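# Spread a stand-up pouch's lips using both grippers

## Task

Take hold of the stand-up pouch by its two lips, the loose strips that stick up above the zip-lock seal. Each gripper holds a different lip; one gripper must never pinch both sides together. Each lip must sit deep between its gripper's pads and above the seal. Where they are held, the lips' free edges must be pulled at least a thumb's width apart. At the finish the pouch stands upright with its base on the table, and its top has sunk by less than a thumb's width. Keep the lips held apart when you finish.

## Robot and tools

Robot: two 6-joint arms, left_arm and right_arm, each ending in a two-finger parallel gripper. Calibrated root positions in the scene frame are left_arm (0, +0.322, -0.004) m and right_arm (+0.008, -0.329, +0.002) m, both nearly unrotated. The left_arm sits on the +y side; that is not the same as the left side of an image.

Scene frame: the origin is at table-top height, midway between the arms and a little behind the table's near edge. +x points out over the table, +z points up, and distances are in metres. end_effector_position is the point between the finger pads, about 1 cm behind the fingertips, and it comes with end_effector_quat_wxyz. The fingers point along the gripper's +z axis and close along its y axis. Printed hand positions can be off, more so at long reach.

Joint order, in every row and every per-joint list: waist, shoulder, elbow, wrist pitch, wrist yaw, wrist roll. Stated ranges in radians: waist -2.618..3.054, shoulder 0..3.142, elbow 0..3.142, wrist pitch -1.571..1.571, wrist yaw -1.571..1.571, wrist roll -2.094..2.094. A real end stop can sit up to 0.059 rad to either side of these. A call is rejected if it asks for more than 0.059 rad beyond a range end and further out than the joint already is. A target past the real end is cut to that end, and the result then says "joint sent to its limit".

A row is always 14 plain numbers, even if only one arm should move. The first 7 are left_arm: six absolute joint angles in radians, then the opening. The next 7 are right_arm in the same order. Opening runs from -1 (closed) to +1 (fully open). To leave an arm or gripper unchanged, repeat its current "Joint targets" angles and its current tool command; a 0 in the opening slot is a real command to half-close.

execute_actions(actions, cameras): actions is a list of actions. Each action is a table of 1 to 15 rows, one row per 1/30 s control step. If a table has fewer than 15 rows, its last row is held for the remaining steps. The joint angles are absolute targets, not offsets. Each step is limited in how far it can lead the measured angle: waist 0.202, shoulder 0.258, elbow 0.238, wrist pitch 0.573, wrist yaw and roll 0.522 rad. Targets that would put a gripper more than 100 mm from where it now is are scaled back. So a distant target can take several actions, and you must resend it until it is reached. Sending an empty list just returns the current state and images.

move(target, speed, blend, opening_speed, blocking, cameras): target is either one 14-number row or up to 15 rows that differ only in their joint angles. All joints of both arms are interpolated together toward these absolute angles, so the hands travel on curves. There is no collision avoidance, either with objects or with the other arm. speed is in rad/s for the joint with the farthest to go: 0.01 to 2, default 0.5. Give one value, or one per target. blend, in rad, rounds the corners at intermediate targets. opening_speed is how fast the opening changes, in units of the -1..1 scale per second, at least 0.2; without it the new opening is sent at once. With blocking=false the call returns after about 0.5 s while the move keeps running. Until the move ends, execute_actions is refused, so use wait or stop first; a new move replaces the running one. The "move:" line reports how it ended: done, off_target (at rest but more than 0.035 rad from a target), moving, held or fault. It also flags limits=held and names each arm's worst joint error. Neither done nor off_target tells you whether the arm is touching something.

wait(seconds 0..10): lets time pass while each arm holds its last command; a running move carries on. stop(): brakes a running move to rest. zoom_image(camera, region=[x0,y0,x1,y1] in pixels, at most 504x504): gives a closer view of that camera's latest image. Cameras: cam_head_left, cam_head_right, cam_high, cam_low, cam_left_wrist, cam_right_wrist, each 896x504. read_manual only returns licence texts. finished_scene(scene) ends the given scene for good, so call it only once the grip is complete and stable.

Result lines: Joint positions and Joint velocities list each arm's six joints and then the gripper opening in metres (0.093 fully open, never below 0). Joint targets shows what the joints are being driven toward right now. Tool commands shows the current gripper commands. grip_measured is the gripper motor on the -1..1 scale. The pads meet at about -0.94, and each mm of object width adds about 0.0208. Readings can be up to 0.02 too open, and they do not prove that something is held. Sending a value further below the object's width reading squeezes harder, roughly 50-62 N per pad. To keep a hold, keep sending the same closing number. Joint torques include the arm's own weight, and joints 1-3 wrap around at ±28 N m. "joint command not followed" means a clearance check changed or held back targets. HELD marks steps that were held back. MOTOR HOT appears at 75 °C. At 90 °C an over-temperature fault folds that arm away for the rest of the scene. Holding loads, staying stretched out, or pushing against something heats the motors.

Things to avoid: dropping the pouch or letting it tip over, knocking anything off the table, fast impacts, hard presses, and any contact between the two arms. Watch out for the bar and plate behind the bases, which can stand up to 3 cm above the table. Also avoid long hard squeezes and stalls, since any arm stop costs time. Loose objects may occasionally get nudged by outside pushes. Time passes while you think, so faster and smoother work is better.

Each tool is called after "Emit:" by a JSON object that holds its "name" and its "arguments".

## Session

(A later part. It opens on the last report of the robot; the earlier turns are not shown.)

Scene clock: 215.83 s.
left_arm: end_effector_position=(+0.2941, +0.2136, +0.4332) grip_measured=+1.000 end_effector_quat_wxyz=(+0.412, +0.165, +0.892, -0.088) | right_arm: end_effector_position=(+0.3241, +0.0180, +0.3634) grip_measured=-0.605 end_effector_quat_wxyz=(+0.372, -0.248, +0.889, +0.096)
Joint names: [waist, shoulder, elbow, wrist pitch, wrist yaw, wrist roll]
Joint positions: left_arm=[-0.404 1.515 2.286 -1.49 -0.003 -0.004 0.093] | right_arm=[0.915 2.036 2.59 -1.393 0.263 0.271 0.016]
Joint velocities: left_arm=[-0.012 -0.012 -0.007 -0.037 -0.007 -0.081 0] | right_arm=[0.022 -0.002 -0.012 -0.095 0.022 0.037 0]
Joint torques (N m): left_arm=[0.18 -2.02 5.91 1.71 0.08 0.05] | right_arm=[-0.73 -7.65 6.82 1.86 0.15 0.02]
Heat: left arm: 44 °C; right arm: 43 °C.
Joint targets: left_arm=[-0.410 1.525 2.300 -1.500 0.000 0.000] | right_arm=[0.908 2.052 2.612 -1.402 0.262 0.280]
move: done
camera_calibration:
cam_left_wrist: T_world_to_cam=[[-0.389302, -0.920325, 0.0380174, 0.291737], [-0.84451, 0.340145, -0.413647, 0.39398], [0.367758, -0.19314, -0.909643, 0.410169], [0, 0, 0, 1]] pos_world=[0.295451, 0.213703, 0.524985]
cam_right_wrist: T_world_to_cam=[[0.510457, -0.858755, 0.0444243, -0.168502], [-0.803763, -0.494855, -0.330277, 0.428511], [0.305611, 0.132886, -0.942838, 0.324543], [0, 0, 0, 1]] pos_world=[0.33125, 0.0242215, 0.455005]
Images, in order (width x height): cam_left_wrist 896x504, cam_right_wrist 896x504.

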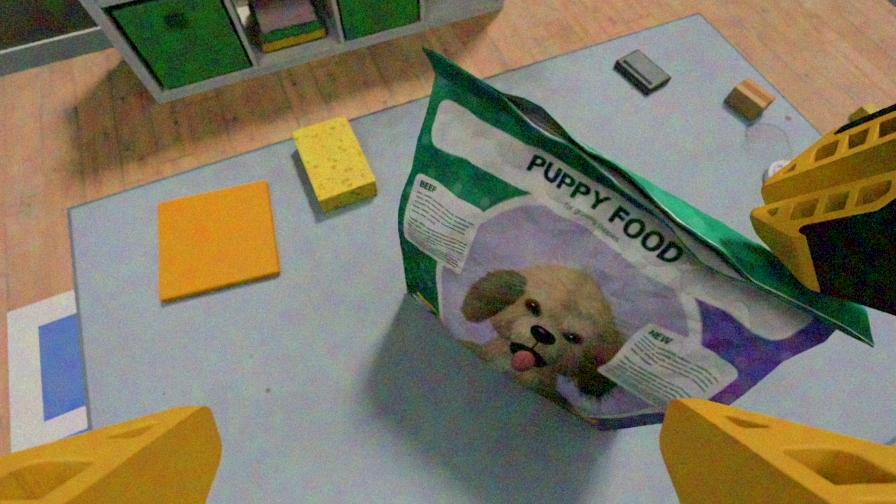

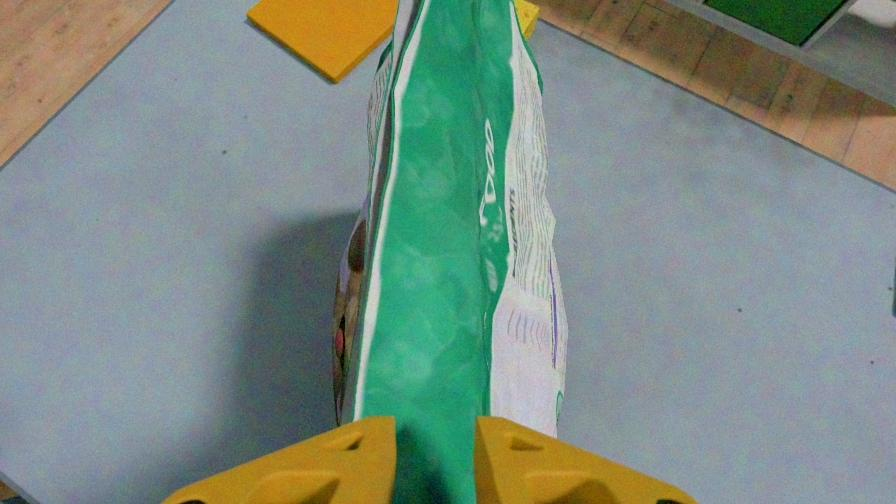

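Emit:
{"name": "move", "arguments": {"target": [-0.41,1.525,2.3,-1.5,0,0,1, 0.94,1.85,2.55,-1.5,0.262,0.28,-0.607], "cameras": [], "speed": 0.4}}

Emit:
{"name": "wait", "arguments": {"seconds": 5, "cameras": ["cam_left_wrist","cam_right_wrist"]}}

Emit:
{"name": "zoom_image", "arguments": {"camera": "cam_left_wrist", "region": [400, 20, 896, 350]}}

Scene clock: 219.77 s.
left_arm: end_effector_position=(+0.2941, +0.2136, +0.4332) grip_measured=+1.000 end_effector_quat_wxyz=(+0.412, +0.165, +0.892, -0.088) | right_arm: end_effector_position=(+0.2758, -0.0292, +0.4165) grip_measured=-0.605 end_effector_quat_wxyz=(+0.394, -0.250, +0.877, +0.117)
Joint names: [waist, shoulder, elbow, wrist pitch, wrist yaw, wrist roll]
Joint positions: left_arm=[-0.404 1.515 2.286 -1.49 -0.003 -0.004 0.093] | right_arm=[0.936 1.846 2.561 -1.491 0.263 0.271 0.016]
Joint velocities: left_arm=[0.012 -0.012 -0.017 0.007 -0.007 -0.022 0] | right_arm=[-0.012 0.007 0.002 0.037 -0.022 0.037 0]
Joint torques (N m): left_arm=[0.14 -2.14 5.79 1.76 0.04 0.06] | right_arm=[0.21 -6.64 3.28 2.01 0.14 0.02]
Heat: left arm: 44 °C; right arm: 42 °C.
Joint targets: left_arm=[-0.410 1.525 2.300 -1.500 0.000 0.000] | right_arm=[0.940 1.850 2.550 -1.500 0.262 0.280]
move: done
No camera images: "cameras" was empty.

Scene clock: 224.77 s.
left_arm: end_effector_position=(+0.2941, +0.2137, +0.4332) grip_measured=+1.000 end_effector_quat_wxyz=(+0.412, +0.165, +0.892, -0.088) | right_arm: end_effector_position=(+0.2757, -0.0294, +0.4163) grip_measured=-0.605 end_effector_quat_wxyz=(+0.394, -0.251, +0.877, +0.117)
Joint names: [waist, shoulder, elbow, wrist pitch, wrist yaw, wrist roll]
Joint positions: left_arm=[-0.404 1.515 2.286 -1.49 -0.003 -0.004 0.093] | right_arm=[0.936 1.846 2.561 -1.492 0.263 0.271 0.016]
Joint velocities: left_arm=[-0.017 -0.027 -0.002 -0.022 -0.066 -0.051 0] | right_arm=[-0.002 -0.007 0.002 0.022 -0.081 0.007 0]
Joint torques (N m): left_arm=[0.14 -2.19 5.89 1.71 0.07 0.08] | right_arm=[0.17 -6.71 3.23 1.93 0.11 0.01]
Heat: left arm: 44 °C; right arm: 41 °C.
Joint targets: left_arm=[-0.410 1.525 2.300 -1.500 0.000 0.000] | right_arm=[0.940 1.850 2.550 -1.500 0.262 0.280]
Tool commands: left_gripper/opening=+1.0 right_gripper/opening=-0.607
wait: 5.00 s; at rest by 0.17 s
camera_calibration:
cam_left_wrist: T_world_to_cam=[[-0.389295, -0.920328, 0.0380246, 0.291733], [-0.844654, 0.34021, -0.413299, 0.393775], [0.367435, -0.193013, -0.909801, 0.410266], [0, 0, 0, 1]] pos_world=[0.295428, 0.21371, 0.524914]
cam_right_wrist: T_world_to_cam=[[0.528181, -0.848842, 0.0221822, -0.182163], [-0.779533, -0.495081, -0.383697, 0.399139], [0.33668, 0.18537, -0.923193, 0.380336], [0, 0, 0, 1]] pos_world=[0.279305, -0.0275243, 0.508313]
Images, in order (width x height): cam_left_wrist 896x504, cam_right_wrist 896x504.

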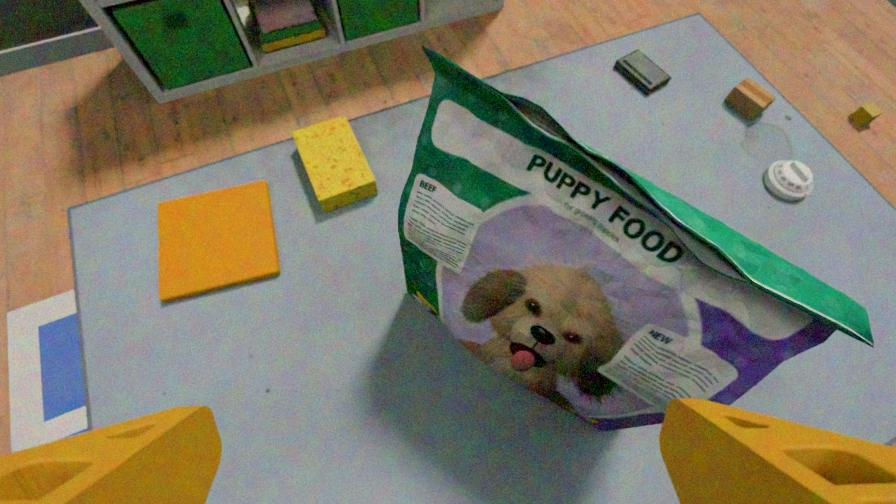

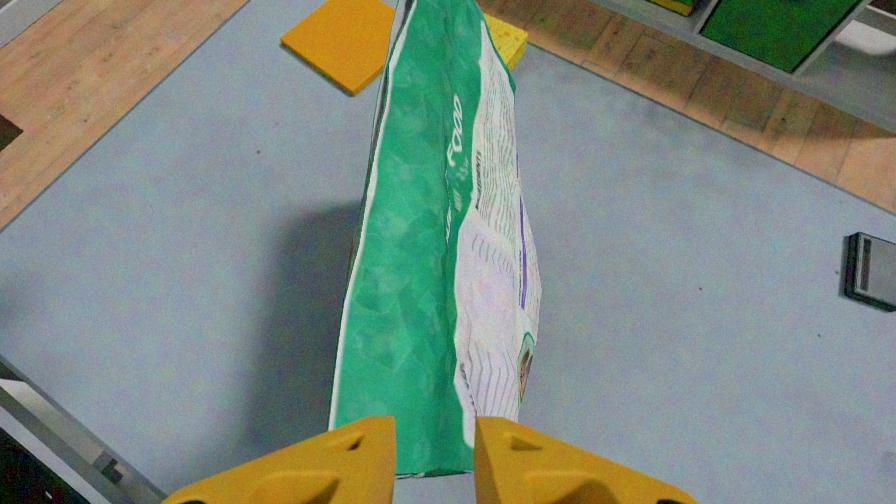

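Scaled by 1.016 from the camera's 896x504 image, which has a finer 1280x720 frame.

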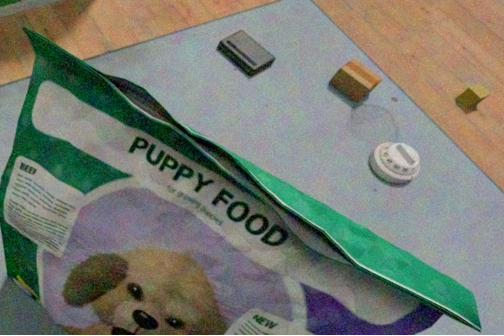

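Emit:
{"name": "zoom_image", "arguments": {"camera": "cam_left_wrist", "region": [480, 80, 680, 200]}}

Emit:
{"name": "zoom_image", "arguments": {"camera": "cam_left_wrist", "region": [640, 180, 880, 350]}}

Emit:
{"name": "zoom_image", "arguments": {"camera": "cam_head_left", "region": [360, 210, 450, 310]}}

Scaled by 2.520 from the camera's 896x504 image, which has a finer 1280x720 frame.

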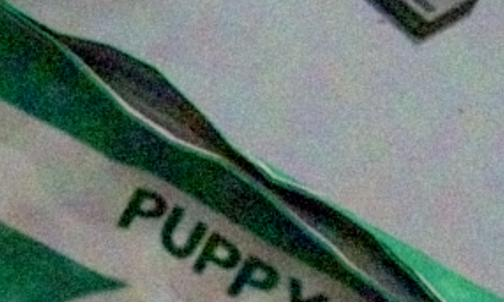

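Scaled by 2.100 from the camera's 896x504 image, which has a finer 1280x720 frame.

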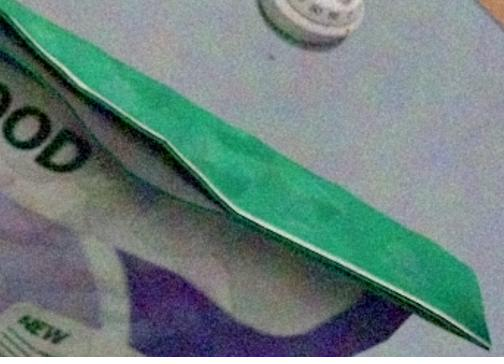

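This scene's latest camera images include none from cam_head_left. They are from: cam_left_wrist, cam_right_wrist. cam_head_left's image comes with the result of a call that names it in "cameras".

Emit:
{"name": "move", "arguments": {"target": [[-0.5,1.6,2.3,-1.45,0.15,-0.6,-0.607, 0.94,1.85,2.55,-1.5,0.262,0.28,-0.607],[-0.573,1.738,2.247,-1.426,0.306,-1.19,-0.607, 0.94,1.85,2.55,-1.5,0.262,0.28,-0.607]], "cameras": ["cam_left_wrist","cam_right_wrist","cam_high","cam_head_left"], "speed": 0.5, "blend": 0.1}}

Emit:
{"name": "zoom_image", "arguments": {"camera": "cam_left_wrist", "region": [200, 100, 700, 500]}}

Emit:
{"name": "zoom_image", "arguments": {"camera": "cam_high", "region": [380, 90, 640, 290]}}

Scene clock: 258.07 s.
left_arm: end_effector_position=(+0.3007, +0.0898, +0.3699) grip_measured=-0.605 end_effector_quat_wxyz=(+0.104, -0.248, +0.898, -0.347) | right_arm: end_effector_position=(+0.2757, -0.0294, +0.4163) grip_measured=-0.605 end_effector_quat_wxyz=(+0.394, -0.251, +0.877, +0.117)
Joint names: [waist, shoulder, elbow, wrist pitch, wrist yaw, wrist roll]
Joint positions: left_arm=[-0.566 1.725 2.256 -1.441 0.297 -1.184 0.016] | right_arm=[0.936 1.846 2.561 -1.492 0.263 0.271 0.016]
Joint velocities: left_arm=[-0.022 0.002 -0.007 0.022 0.051 -0.007 0.001] | right_arm=[-0.007 -0.027 0.002 0.022 -0.037 -0.051 0]
Joint torques (N m): left_arm=[0.12 -4.27 4.71 1.66 0.25 -0.01] | right_arm=[0.44 -6.58 3.17 2 0.14 0.02]
Heat: left arm: 45 °C; right arm: 39 °C.
Joint targets: left_arm=[-0.573 1.738 2.247 -1.426 0.306 -1.190] | right_arm=[0.940 1.850 2.550 -1.500 0.262 0.280]
move: done
camera_calibration:
cam_left_wrist: T_world_to_cam=[[0.36192, -0.619187, 0.696866, -0.313921], [-0.931594, -0.213075, 0.294503, 0.229407], [-0.0338671, -0.755782, -0.653947, 0.402862], [0, 0, 0, 1]] pos_world=[0.340972, 0.158981, 0.41465]
cam_right_wrist: T_world_to_cam=[[0.528181, -0.848842, 0.0221822, -0.182163], [-0.779533, -0.495081, -0.383697, 0.399139], [0.33668, 0.18537, -0.923193, 0.380336], [0, 0, 0, 1]] pos_world=[0.279305, -0.0275243, 0.508313]
Images, in order (width x height): cam_head_left 896x504, cam_high 896x504, cam_left_wrist 896x504, cam_right_wrist 896x504.

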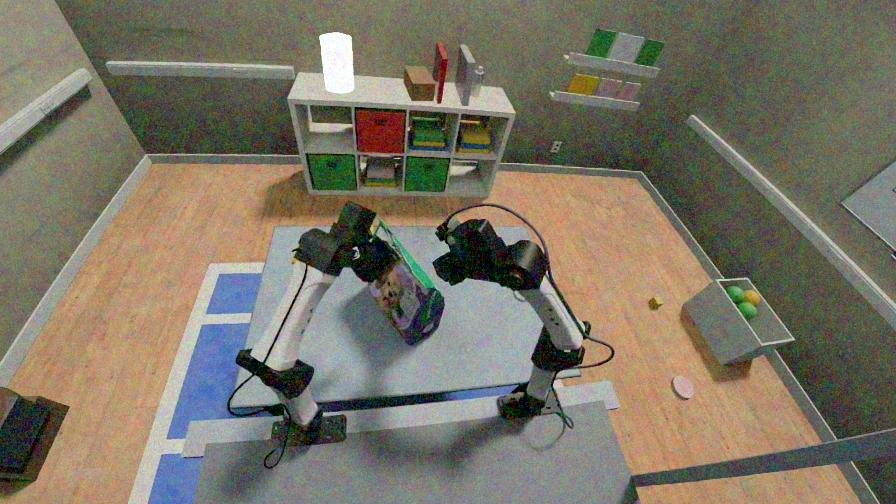

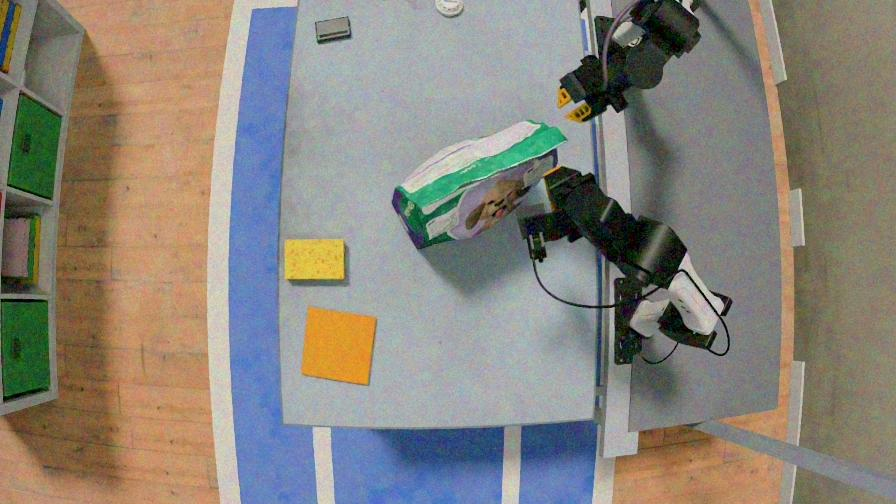

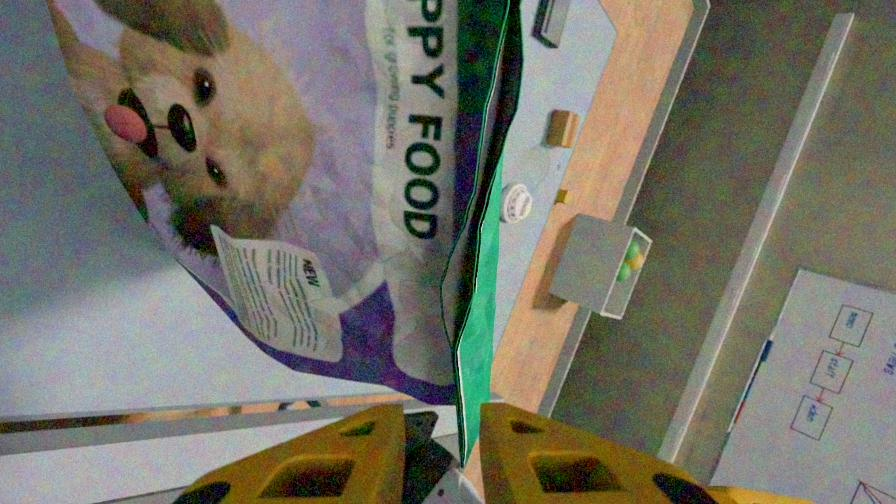

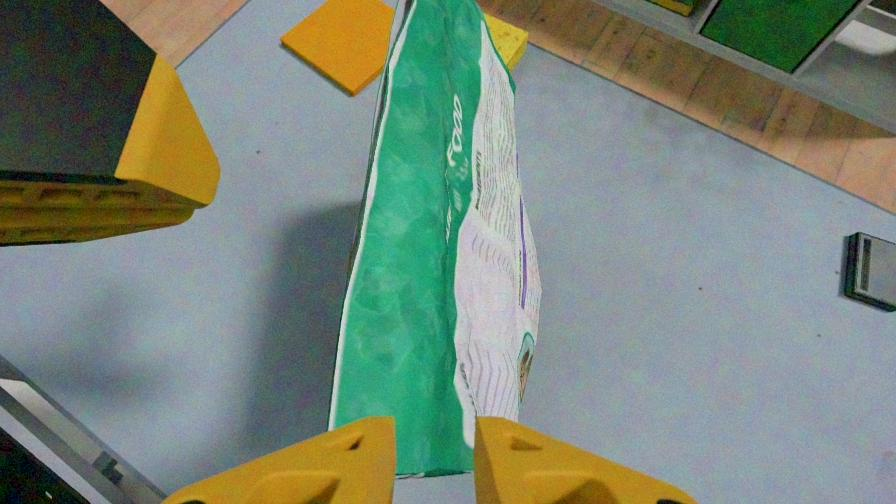

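Scaled by 1.008 from the camera's 896x504 image, which has a finer 1280x720 frame.

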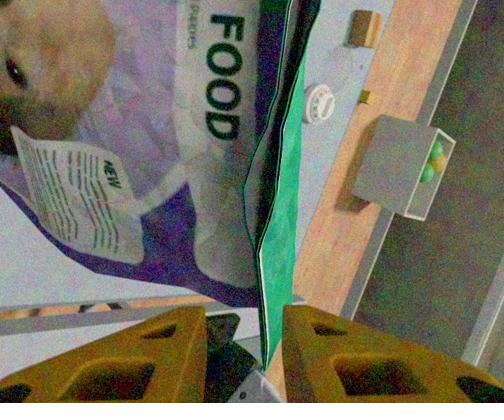

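Scaled by 1.938 from the camera's 896x504 image, which has a finer 1280x720 frame.

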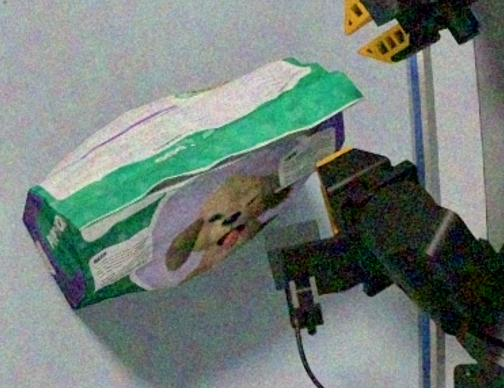

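Emit:
{"name": "move", "arguments": {"target": [-0.61,1.740,2.064,-1.249,0.296,-1.196,-0.607, 0.94,1.85,2.55,-1.5,0.262,0.28,-0.607], "cameras": ["cam_left_wrist","cam_right_wrist"], "speed": 0.2}}

Emit:
{"name": "zoom_image", "arguments": {"camera": "cam_left_wrist", "region": [300, 200, 600, 450]}}

Scene clock: 278.43 s.
left_arm: end_effector_position=(+0.3152, +0.0626, +0.3342) grip_measured=-0.605 end_effector_quat_wxyz=(+0.094, -0.235, +0.903, -0.348) | right_arm: end_effector_position=(+0.2757, -0.0294, +0.4163) grip_measured=-0.605 end_effector_quat_wxyz=(+0.394, -0.251, +0.877, +0.117)
Joint names: [waist, shoulder, elbow, wrist pitch, wrist yaw, wrist roll]
Joint positions: left_arm=[-0.603 1.725 2.074 -1.265 0.298 -1.19 0.016] | right_arm=[0.936 1.846 2.561 -1.492 0.263 0.271 0.016]
Joint velocities: left_arm=[-0.007 0.007 -0.007 -0.022 -0.007 -0.022 -0.001] | right_arm=[0.007 0.012 -0.007 0.037 -0.022 -0.037 0.001]
Joint torques (N m): left_arm=[0.02 -4.49 5.29 1.65 0.11 0] | right_arm=[0.42 -6.71 3.25 1.99 0.13 0.01]
Heat: left arm: 44 °C; right arm: 38 °C.
Joint targets: left_arm=[-0.610 1.740 2.064 -1.249 0.296 -1.196] | right_arm=[0.940 1.850 2.550 -1.500 0.262 0.280]
move: done
camera_calibration:
cam_left_wrist: T_world_to_cam=[[0.347569, -0.630941, 0.69362, -0.304818], [-0.935503, -0.18326, 0.302075, 0.244415], [-0.0634791, -0.753876, -0.653943, 0.368727], [0, 0, 0, 1]] pos_world=[0.358002, 0.130444, 0.378723]
cam_right_wrist: T_world_to_cam=[[0.528181, -0.848842, 0.0221822, -0.182163], [-0.779533, -0.495081, -0.383697, 0.399139], [0.33668, 0.18537, -0.923193, 0.380336], [0, 0, 0, 1]] pos_world=[0.279305, -0.0275243, 0.508313]
Images, in order (width x height): cam_left_wrist 896x504, cam_right_wrist 896x504.

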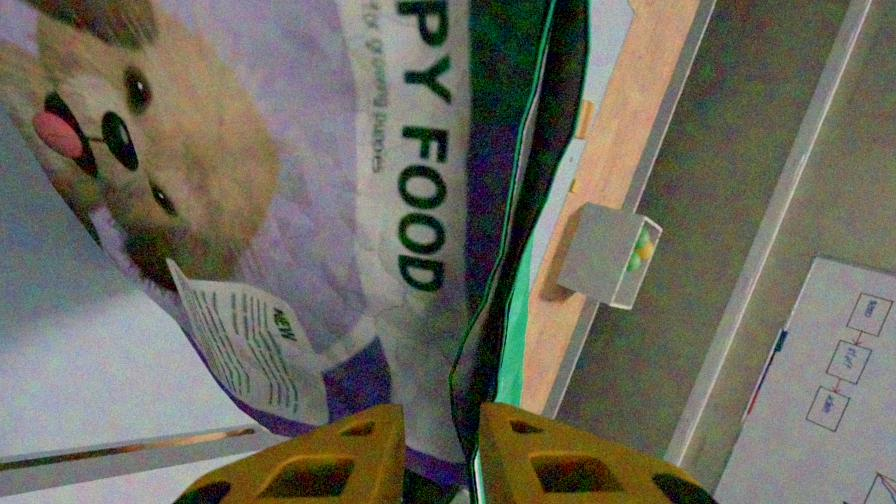

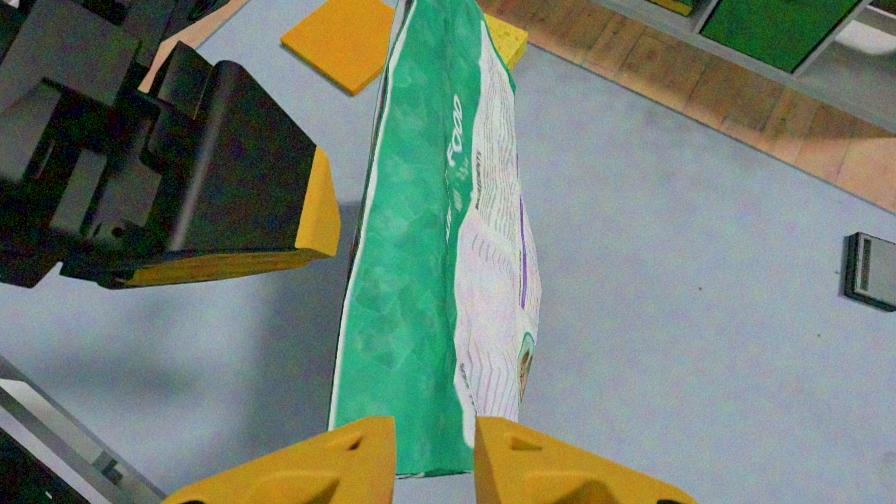

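Scaled by 1.680 from the camera's 896x504 image, which has a finer 1280x720 frame.

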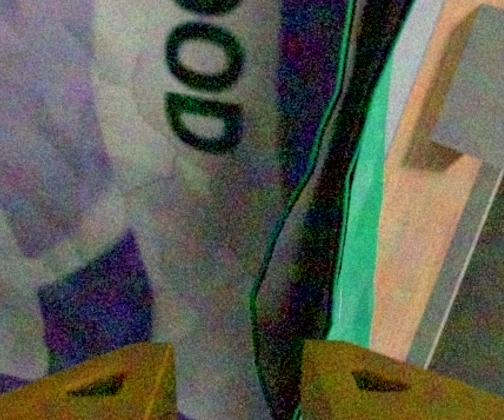

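Emit:
{"name": "move", "arguments": {"target": [[-0.612,1.712,2.033,-1.237,0.288,-1.196,-0.607, 0.94,1.85,2.55,-1.5,0.262,0.28,-0.607],[-0.624,1.718,1.989,-1.184,0.280,-1.196,-0.607, 0.94,1.85,2.55,-1.5,0.262,0.28,-0.607]], "cameras": ["cam_left_wrist","cam_right_wrist"], "speed": 0.12}}

Emit:
{"name": "zoom_image", "arguments": {"camera": "cam_left_wrist", "region": [300, 250, 600, 500]}}

Emit:
{"name": "zoom_image", "arguments": {"camera": "cam_right_wrist", "region": [250, 100, 550, 350]}}

Scene clock: 290.23 s.
left_arm: end_effector_position=(+0.3192, +0.0547, +0.3168) grip_measured=-0.605 end_effector_quat_wxyz=(+0.093, -0.232, +0.906, -0.342) | right_arm: end_effector_position=(+0.2757, -0.0294, +0.4163) grip_measured=-0.605 end_effector_quat_wxyz=(+0.394, -0.251, +0.877, +0.117)
Joint names: [waist, shoulder, elbow, wrist pitch, wrist yaw, wrist roll]
Joint positions: left_arm=[-0.616 1.725 2.001 -1.202 0.288 -1.191 0.016] | right_arm=[0.936 1.846 2.561 -1.492 0.263 0.271 0.016]
Joint velocities: left_arm=[-0.007 -0.002 -0.002 0.051 0.007 0.037 -0.001] | right_arm=[-0.022 -0.017 0.007 -0.037 0.007 -0.051 -0.001]
Joint torques (N m): left_arm=[0.03 -6.38 5.45 1.68 0.06 -0.01] | right_arm=[0.32 -6.49 3.36 1.98 0.14 -0.01]
Heat: left arm: 44 °C; right arm: 38 °C.
Joint targets: left_arm=[-0.624 1.718 1.989 -1.184 0.280 -1.196] | right_arm=[0.940 1.850 2.550 -1.500 0.262 0.280]
move: done
camera_calibration:
cam_left_wrist: T_world_to_cam=[[0.346232, -0.642324, 0.683772, -0.294861], [-0.935384, -0.180435, 0.304139, 0.251122], [-0.0719791, -0.744891, -0.663292, 0.356828], [0, 0, 0, 1]] pos_world=[0.36267, 0.121713, 0.361922]
cam_right_wrist: T_world_to_cam=[[0.528181, -0.848842, 0.0221822, -0.182163], [-0.779533, -0.495081, -0.383697, 0.399139], [0.33668, 0.18537, -0.923193, 0.380336], [0, 0, 0, 1]] pos_world=[0.279305, -0.0275243, 0.508313]
Images, in order (width x height): cam_left_wrist 896x504, cam_right_wrist 896x504.

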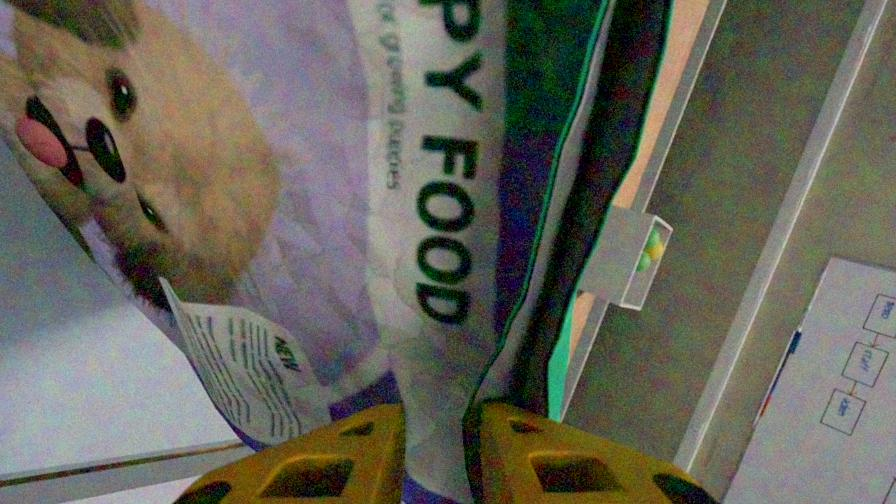

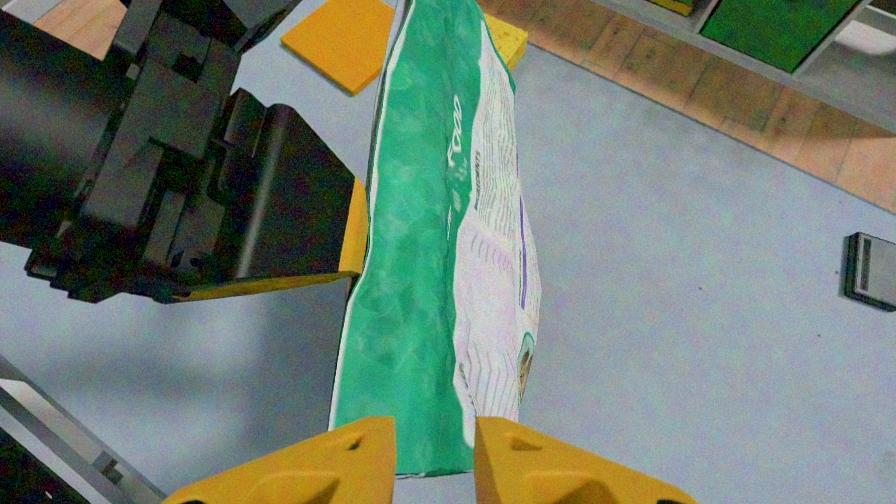

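Scaled by 1.680 from the camera's 896x504 image, which has a finer 1280x720 frame.

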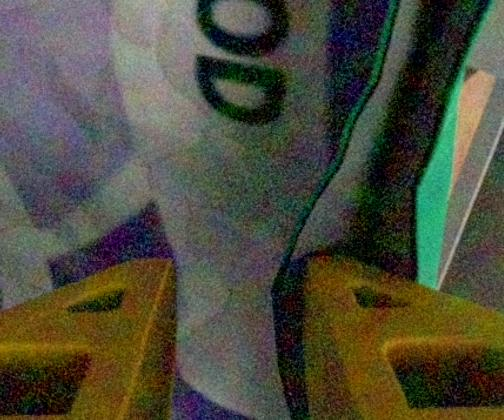

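Scaled by 1.680 from the camera's 896x504 image, which has a finer 1280x720 frame.

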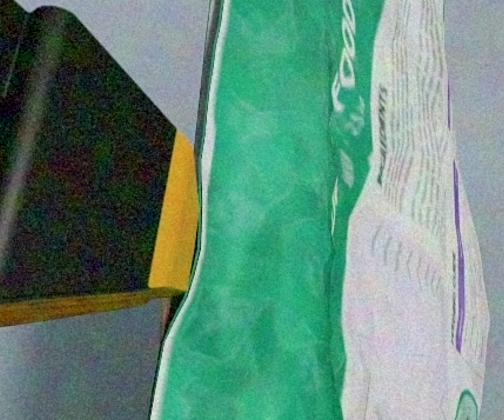

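Emit:
{"name": "move", "arguments": {"target": [-0.634,1.731,1.956,-1.139,0.276,-1.196,-0.607,0.94,1.85,2.55,-1.5,0.262,0.28,-0.607], "speed": 0.12, "cameras": ["cam_left_wrist","cam_right_wrist"]}}

Scene clock: 301.30 s.
left_arm: end_effector_position=(+0.3224, +0.0488, +0.3114) grip_measured=-0.605 end_effector_quat_wxyz=(+0.097, -0.228, +0.905, -0.345) | right_arm: end_effector_position=(+0.2757, -0.0294, +0.4163) grip_measured=-0.605 end_effector_quat_wxyz=(+0.394, -0.251, +0.877, +0.117)
Joint names: [waist, shoulder, elbow, wrist pitch, wrist yaw, wrist roll]
Joint positions: left_arm=[-0.625 1.725 1.969 -1.158 0.282 -1.191 0.016] | right_arm=[0.936 1.846 2.561 -1.492 0.263 0.271 0.016]
Joint velocities: left_arm=[-0.012 -0.002 0.002 0.022 -0.007 -0.095 0.001] | right_arm=[0.017 -0.002 -0.002 -0.022 0.022 -0.037 0]
Joint torques (N m): left_arm=[0.02 -5.53 5.45 1.74 0.08 0] | right_arm=[0.2 -6.64 3.25 1.97 0.14 -0.01]
Heat: left arm: 45 °C; right arm: 38 °C.
Joint targets: left_arm=[-0.634 1.731 1.956 -1.139 0.276 -1.196] | right_arm=[0.940 1.850 2.550 -1.500 0.262 0.280]
move: done
camera_calibration:
cam_left_wrist: T_world_to_cam=[[0.333973, -0.642067, 0.690081, -0.294119], [-0.94016, -0.174452, 0.292687, 0.25956], [-0.0675382, -0.746536, -0.661908, 0.347309], [0, 0, 0, 1]] pos_world=[0.365712, 0.115715, 0.356883]
cam_right_wrist: T_world_to_cam=[[0.528181, -0.848842, 0.0221822, -0.182163], [-0.779533, -0.495081, -0.383697, 0.399139], [0.33668, 0.18537, -0.923193, 0.380336], [0, 0, 0, 1]] pos_world=[0.279305, -0.0275243, 0.508313]
Images, in order (width x height): cam_left_wrist 896x504, cam_right_wrist 896x504.

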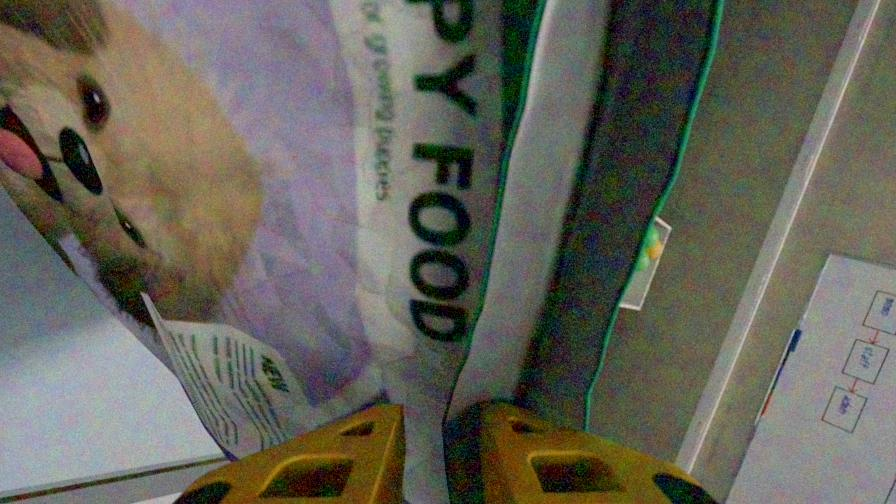

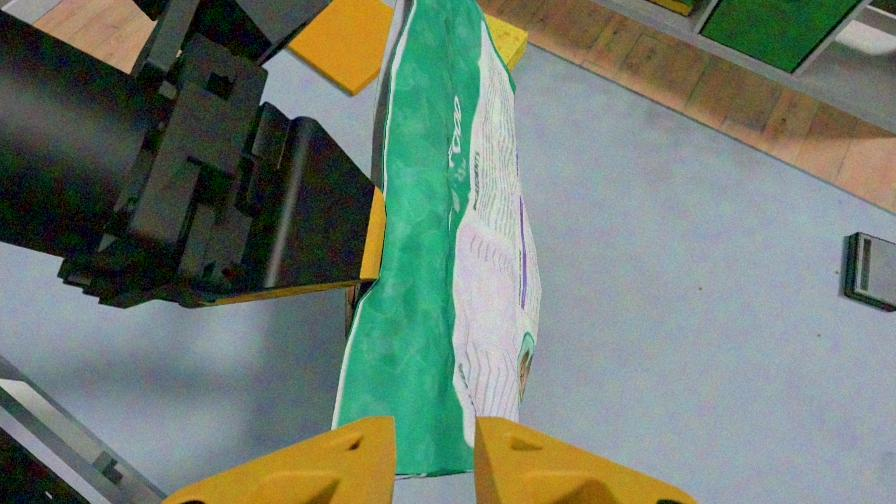

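Emit:
{"name": "zoom_image", "arguments": {"camera": "cam_left_wrist", "region": [340, 300, 640, 504]}}

Emit:
{"name": "zoom_image", "arguments": {"camera": "cam_right_wrist", "region": [260, 160, 500, 350]}}

Scaled by 1.680 from the camera's 896x504 image, which has a finer 1280x720 frame.

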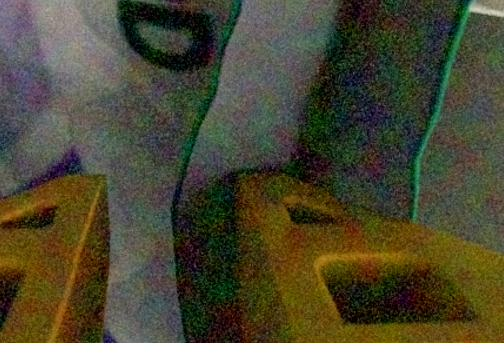

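Scaled by 2.100 from the camera's 896x504 image, which has a finer 1280x720 frame.

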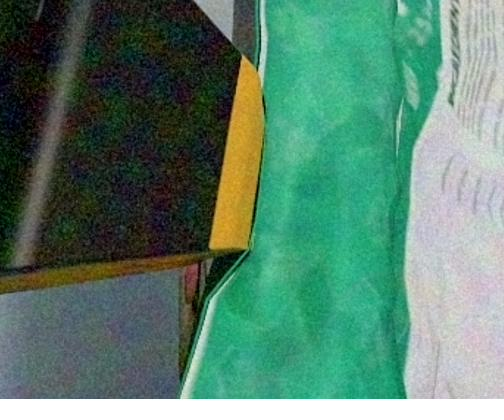

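Emit:
{"name": "move", "arguments": {"target": [-0.634,1.731,1.956,-1.139,0.276,-1.196,-1,0.94,1.85,2.55,-1.5,0.262,0.28,-0.607], "speed": 0.12, "opening_speed": 0.4, "cameras": ["cam_left_wrist","cam_right_wrist","cam_low","cam_head_right"]}}

Emit:
{"name": "zoom_image", "arguments": {"camera": "cam_right_wrist", "region": [260, 160, 500, 350]}}

Emit:
{"name": "zoom_image", "arguments": {"camera": "cam_left_wrist", "region": [340, 300, 640, 504]}}

Scene clock: 308.70 s.
left_arm: end_effector_position=(+0.3234, +0.0482, +0.3122) grip_measured=-0.981 end_effector_quat_wxyz=(+0.099, -0.227, +0.905, -0.347) | right_arm: end_effector_position=(+0.2757, -0.0294, +0.4163) grip_measured=-0.605 end_effector_quat_wxyz=(+0.394, -0.251, +0.877, +0.117)
Joint names: [waist, shoulder, elbow, wrist pitch, wrist yaw, wrist roll]
Joint positions: left_arm=[-0.625 1.725 1.969 -1.152 0.282 -1.191 0] | right_arm=[0.936 1.846 2.561 -1.492 0.263 0.271 0.016]
Joint velocities: left_arm=[-0.007 -0.007 -0.007 0.007 -0.037 0.066 0] | right_arm=[-0.007 0.007 -0.007 -0.022 0.007 -0.037 0.001]
Joint torques (N m): left_arm=[-0.05 -5.31 5.42 1.66 0.1 -0.02] | right_arm=[0.27 -6.34 3.26 1.97 0.17 -0.01]
Heat: left arm: 45 °C; right arm: 38 °C.
Joint targets: left_arm=[-0.634 1.731 1.956 -1.139 0.276 -1.196] | right_arm=[0.940 1.850 2.550 -1.500 0.262 0.280]
move: done
camera_calibration:
cam_left_wrist: T_world_to_cam=[[0.33055, -0.639644, 0.693969, -0.29565], [-0.941606, -0.173531, 0.288558, 0.261826], [-0.0641493, -0.748828, -0.659653, 0.345744], [0, 0, 0, 1]] pos_world=[0.366443, 0.115227, 0.35769]
cam_right_wrist: T_world_to_cam=[[0.528181, -0.848842, 0.0221822, -0.182163], [-0.779533, -0.495081, -0.383697, 0.399139], [0.33668, 0.18537, -0.923193, 0.380336], [0, 0, 0, 1]] pos_world=[0.279305, -0.0275243, 0.508313]
Images, in order (width x height): cam_head_right 896x504, cam_low 896x504, cam_left_wrist 896x504, cam_right_wrist 896x504.

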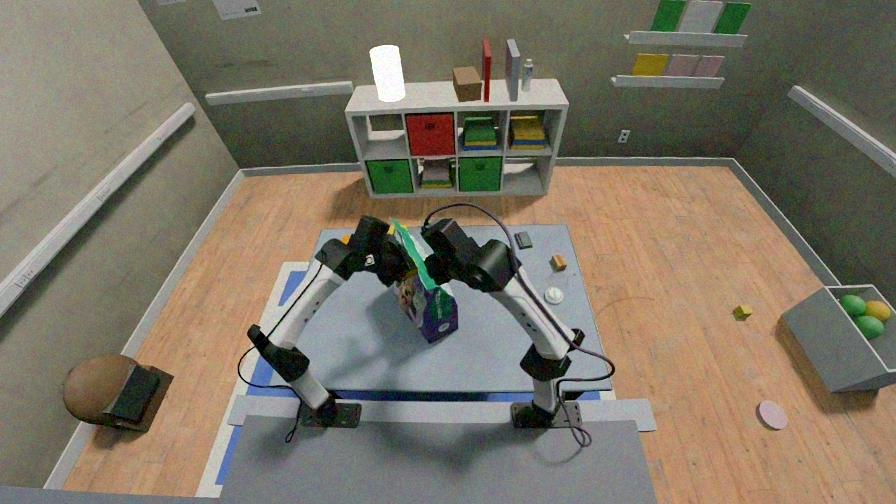

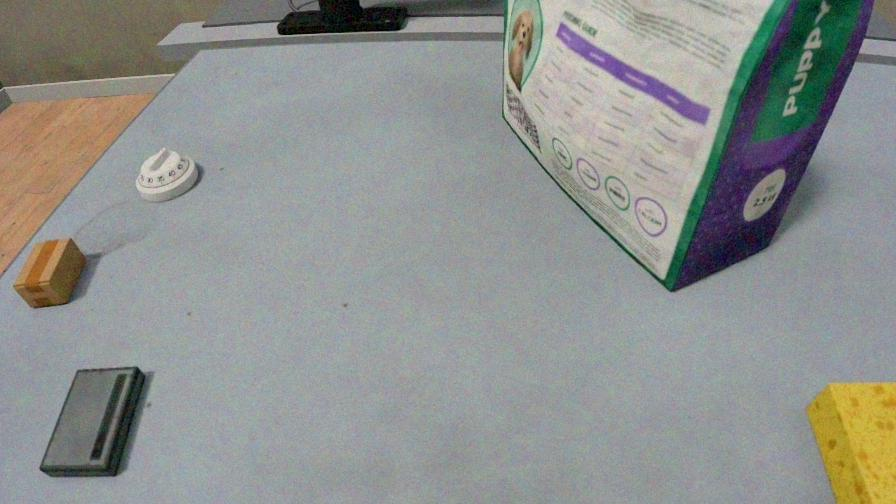

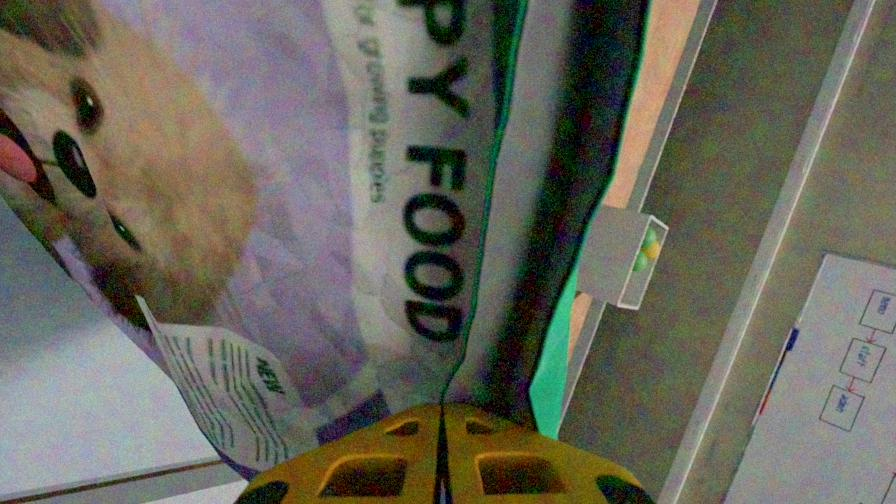

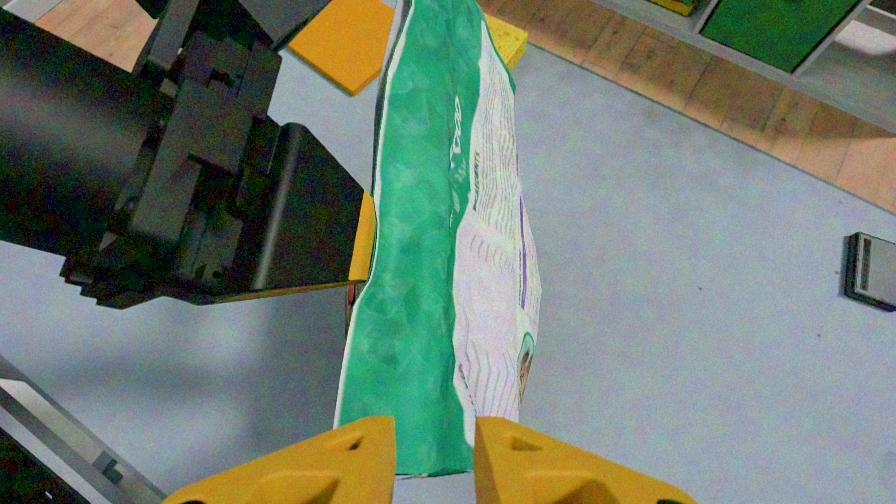

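Scaled by 2.100 from the camera's 896x504 image, which has a finer 1280x720 frame.

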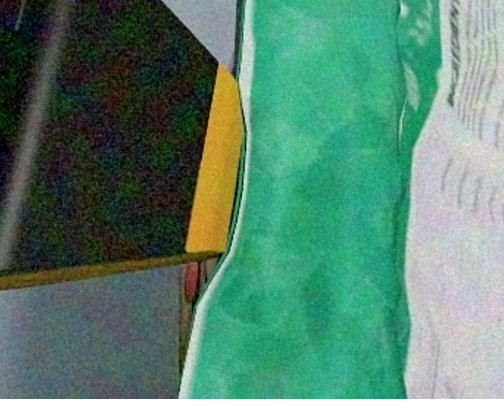

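Scaled by 1.680 from the camera's 896x504 image, which has a finer 1280x720 frame.

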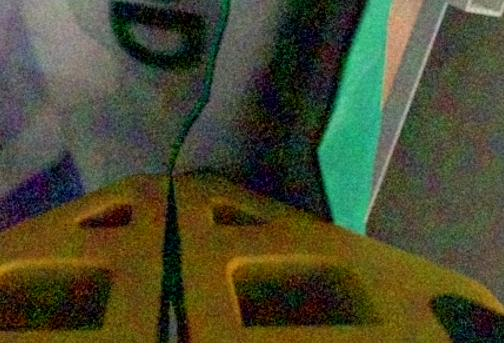

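Emit:
{"name": "move", "arguments": {"target": [-0.623,1.683,1.870,-1.103,0.283,-1.196,-1,0.94,1.85,2.55,-1.5,0.262,0.28,-0.607], "speed": 0.1, "cameras": ["cam_left_wrist","cam_right_wrist"]}}

Emit:
{"name": "zoom_image", "arguments": {"camera": "cam_right_wrist", "region": [260, 160, 500, 350]}}

Scene clock: 320.83 s.
left_arm: end_effector_position=(+0.3206, +0.0510, +0.2908) grip_measured=-0.981 end_effector_quat_wxyz=(+0.088, -0.233, +0.910, -0.331) | right_arm: end_effector_position=(+0.2757, -0.0294, +0.4163) grip_measured=-0.605 end_effector_quat_wxyz=(+0.394, -0.251, +0.877, +0.117)
Joint names: [waist, shoulder, elbow, wrist pitch, wrist yaw, wrist roll]
Joint positions: left_arm=[-0.625 1.708 1.882 -1.123 0.276 -1.192 0] | right_arm=[0.936 1.846 2.561 -1.492 0.263 0.271 0.016]
Joint velocities: left_arm=[0.002 0.002 -0.012 0.007 -0.066 -0.037 0] | right_arm=[0.002 -0.007 0.002 -0.022 0.066 0.022 0]
Joint torques (N m): left_arm=[0.87 -7.92 5.59 1.67 0.23 -0.01] | right_arm=[0.44 -6.52 3.32 2 0.12 0.03]
Heat: left arm: 45 °C; right arm: 38 °C.
Joint targets: left_arm=[-0.623 1.683 1.870 -1.103 0.283 -1.196] | right_arm=[0.940 1.850 2.550 -1.500 0.262 0.280]
move: done
camera_calibration:
cam_left_wrist: T_world_to_cam=[[0.354558, -0.656869, 0.665441, -0.276623], [-0.931405, -0.185477, 0.313181, 0.256048], [-0.0822945, -0.730836, -0.677574, 0.343674], [0, 0, 0, 1]] pos_world=[0.364846, 0.116955, 0.336751]
cam_right_wrist: T_world_to_cam=[[0.528181, -0.848842, 0.0221822, -0.182163], [-0.779533, -0.495081, -0.383697, 0.399139], [0.33668, 0.18537, -0.923193, 0.380336], [0, 0, 0, 1]] pos_world=[0.279305, -0.0275243, 0.508313]
Images, in order (width x height): cam_left_wrist 896x504, cam_right_wrist 896x504.

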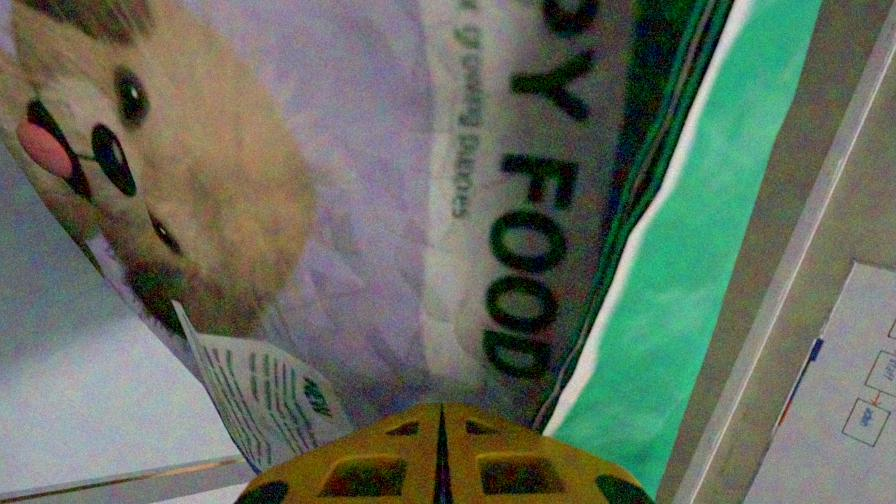

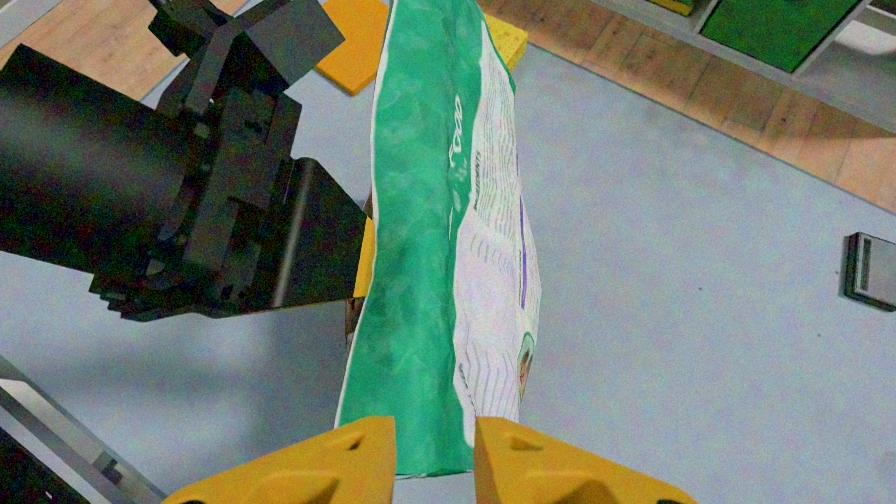

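Scaled by 2.100 from the camera's 896x504 image, which has a finer 1280x720 frame.

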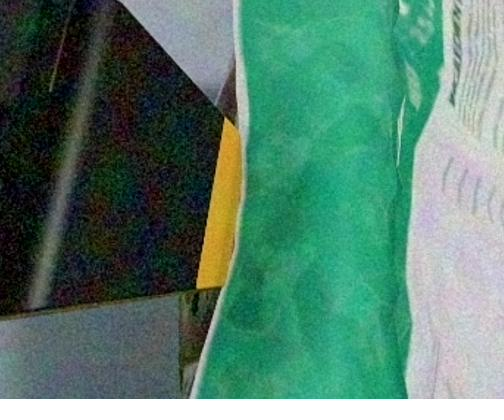

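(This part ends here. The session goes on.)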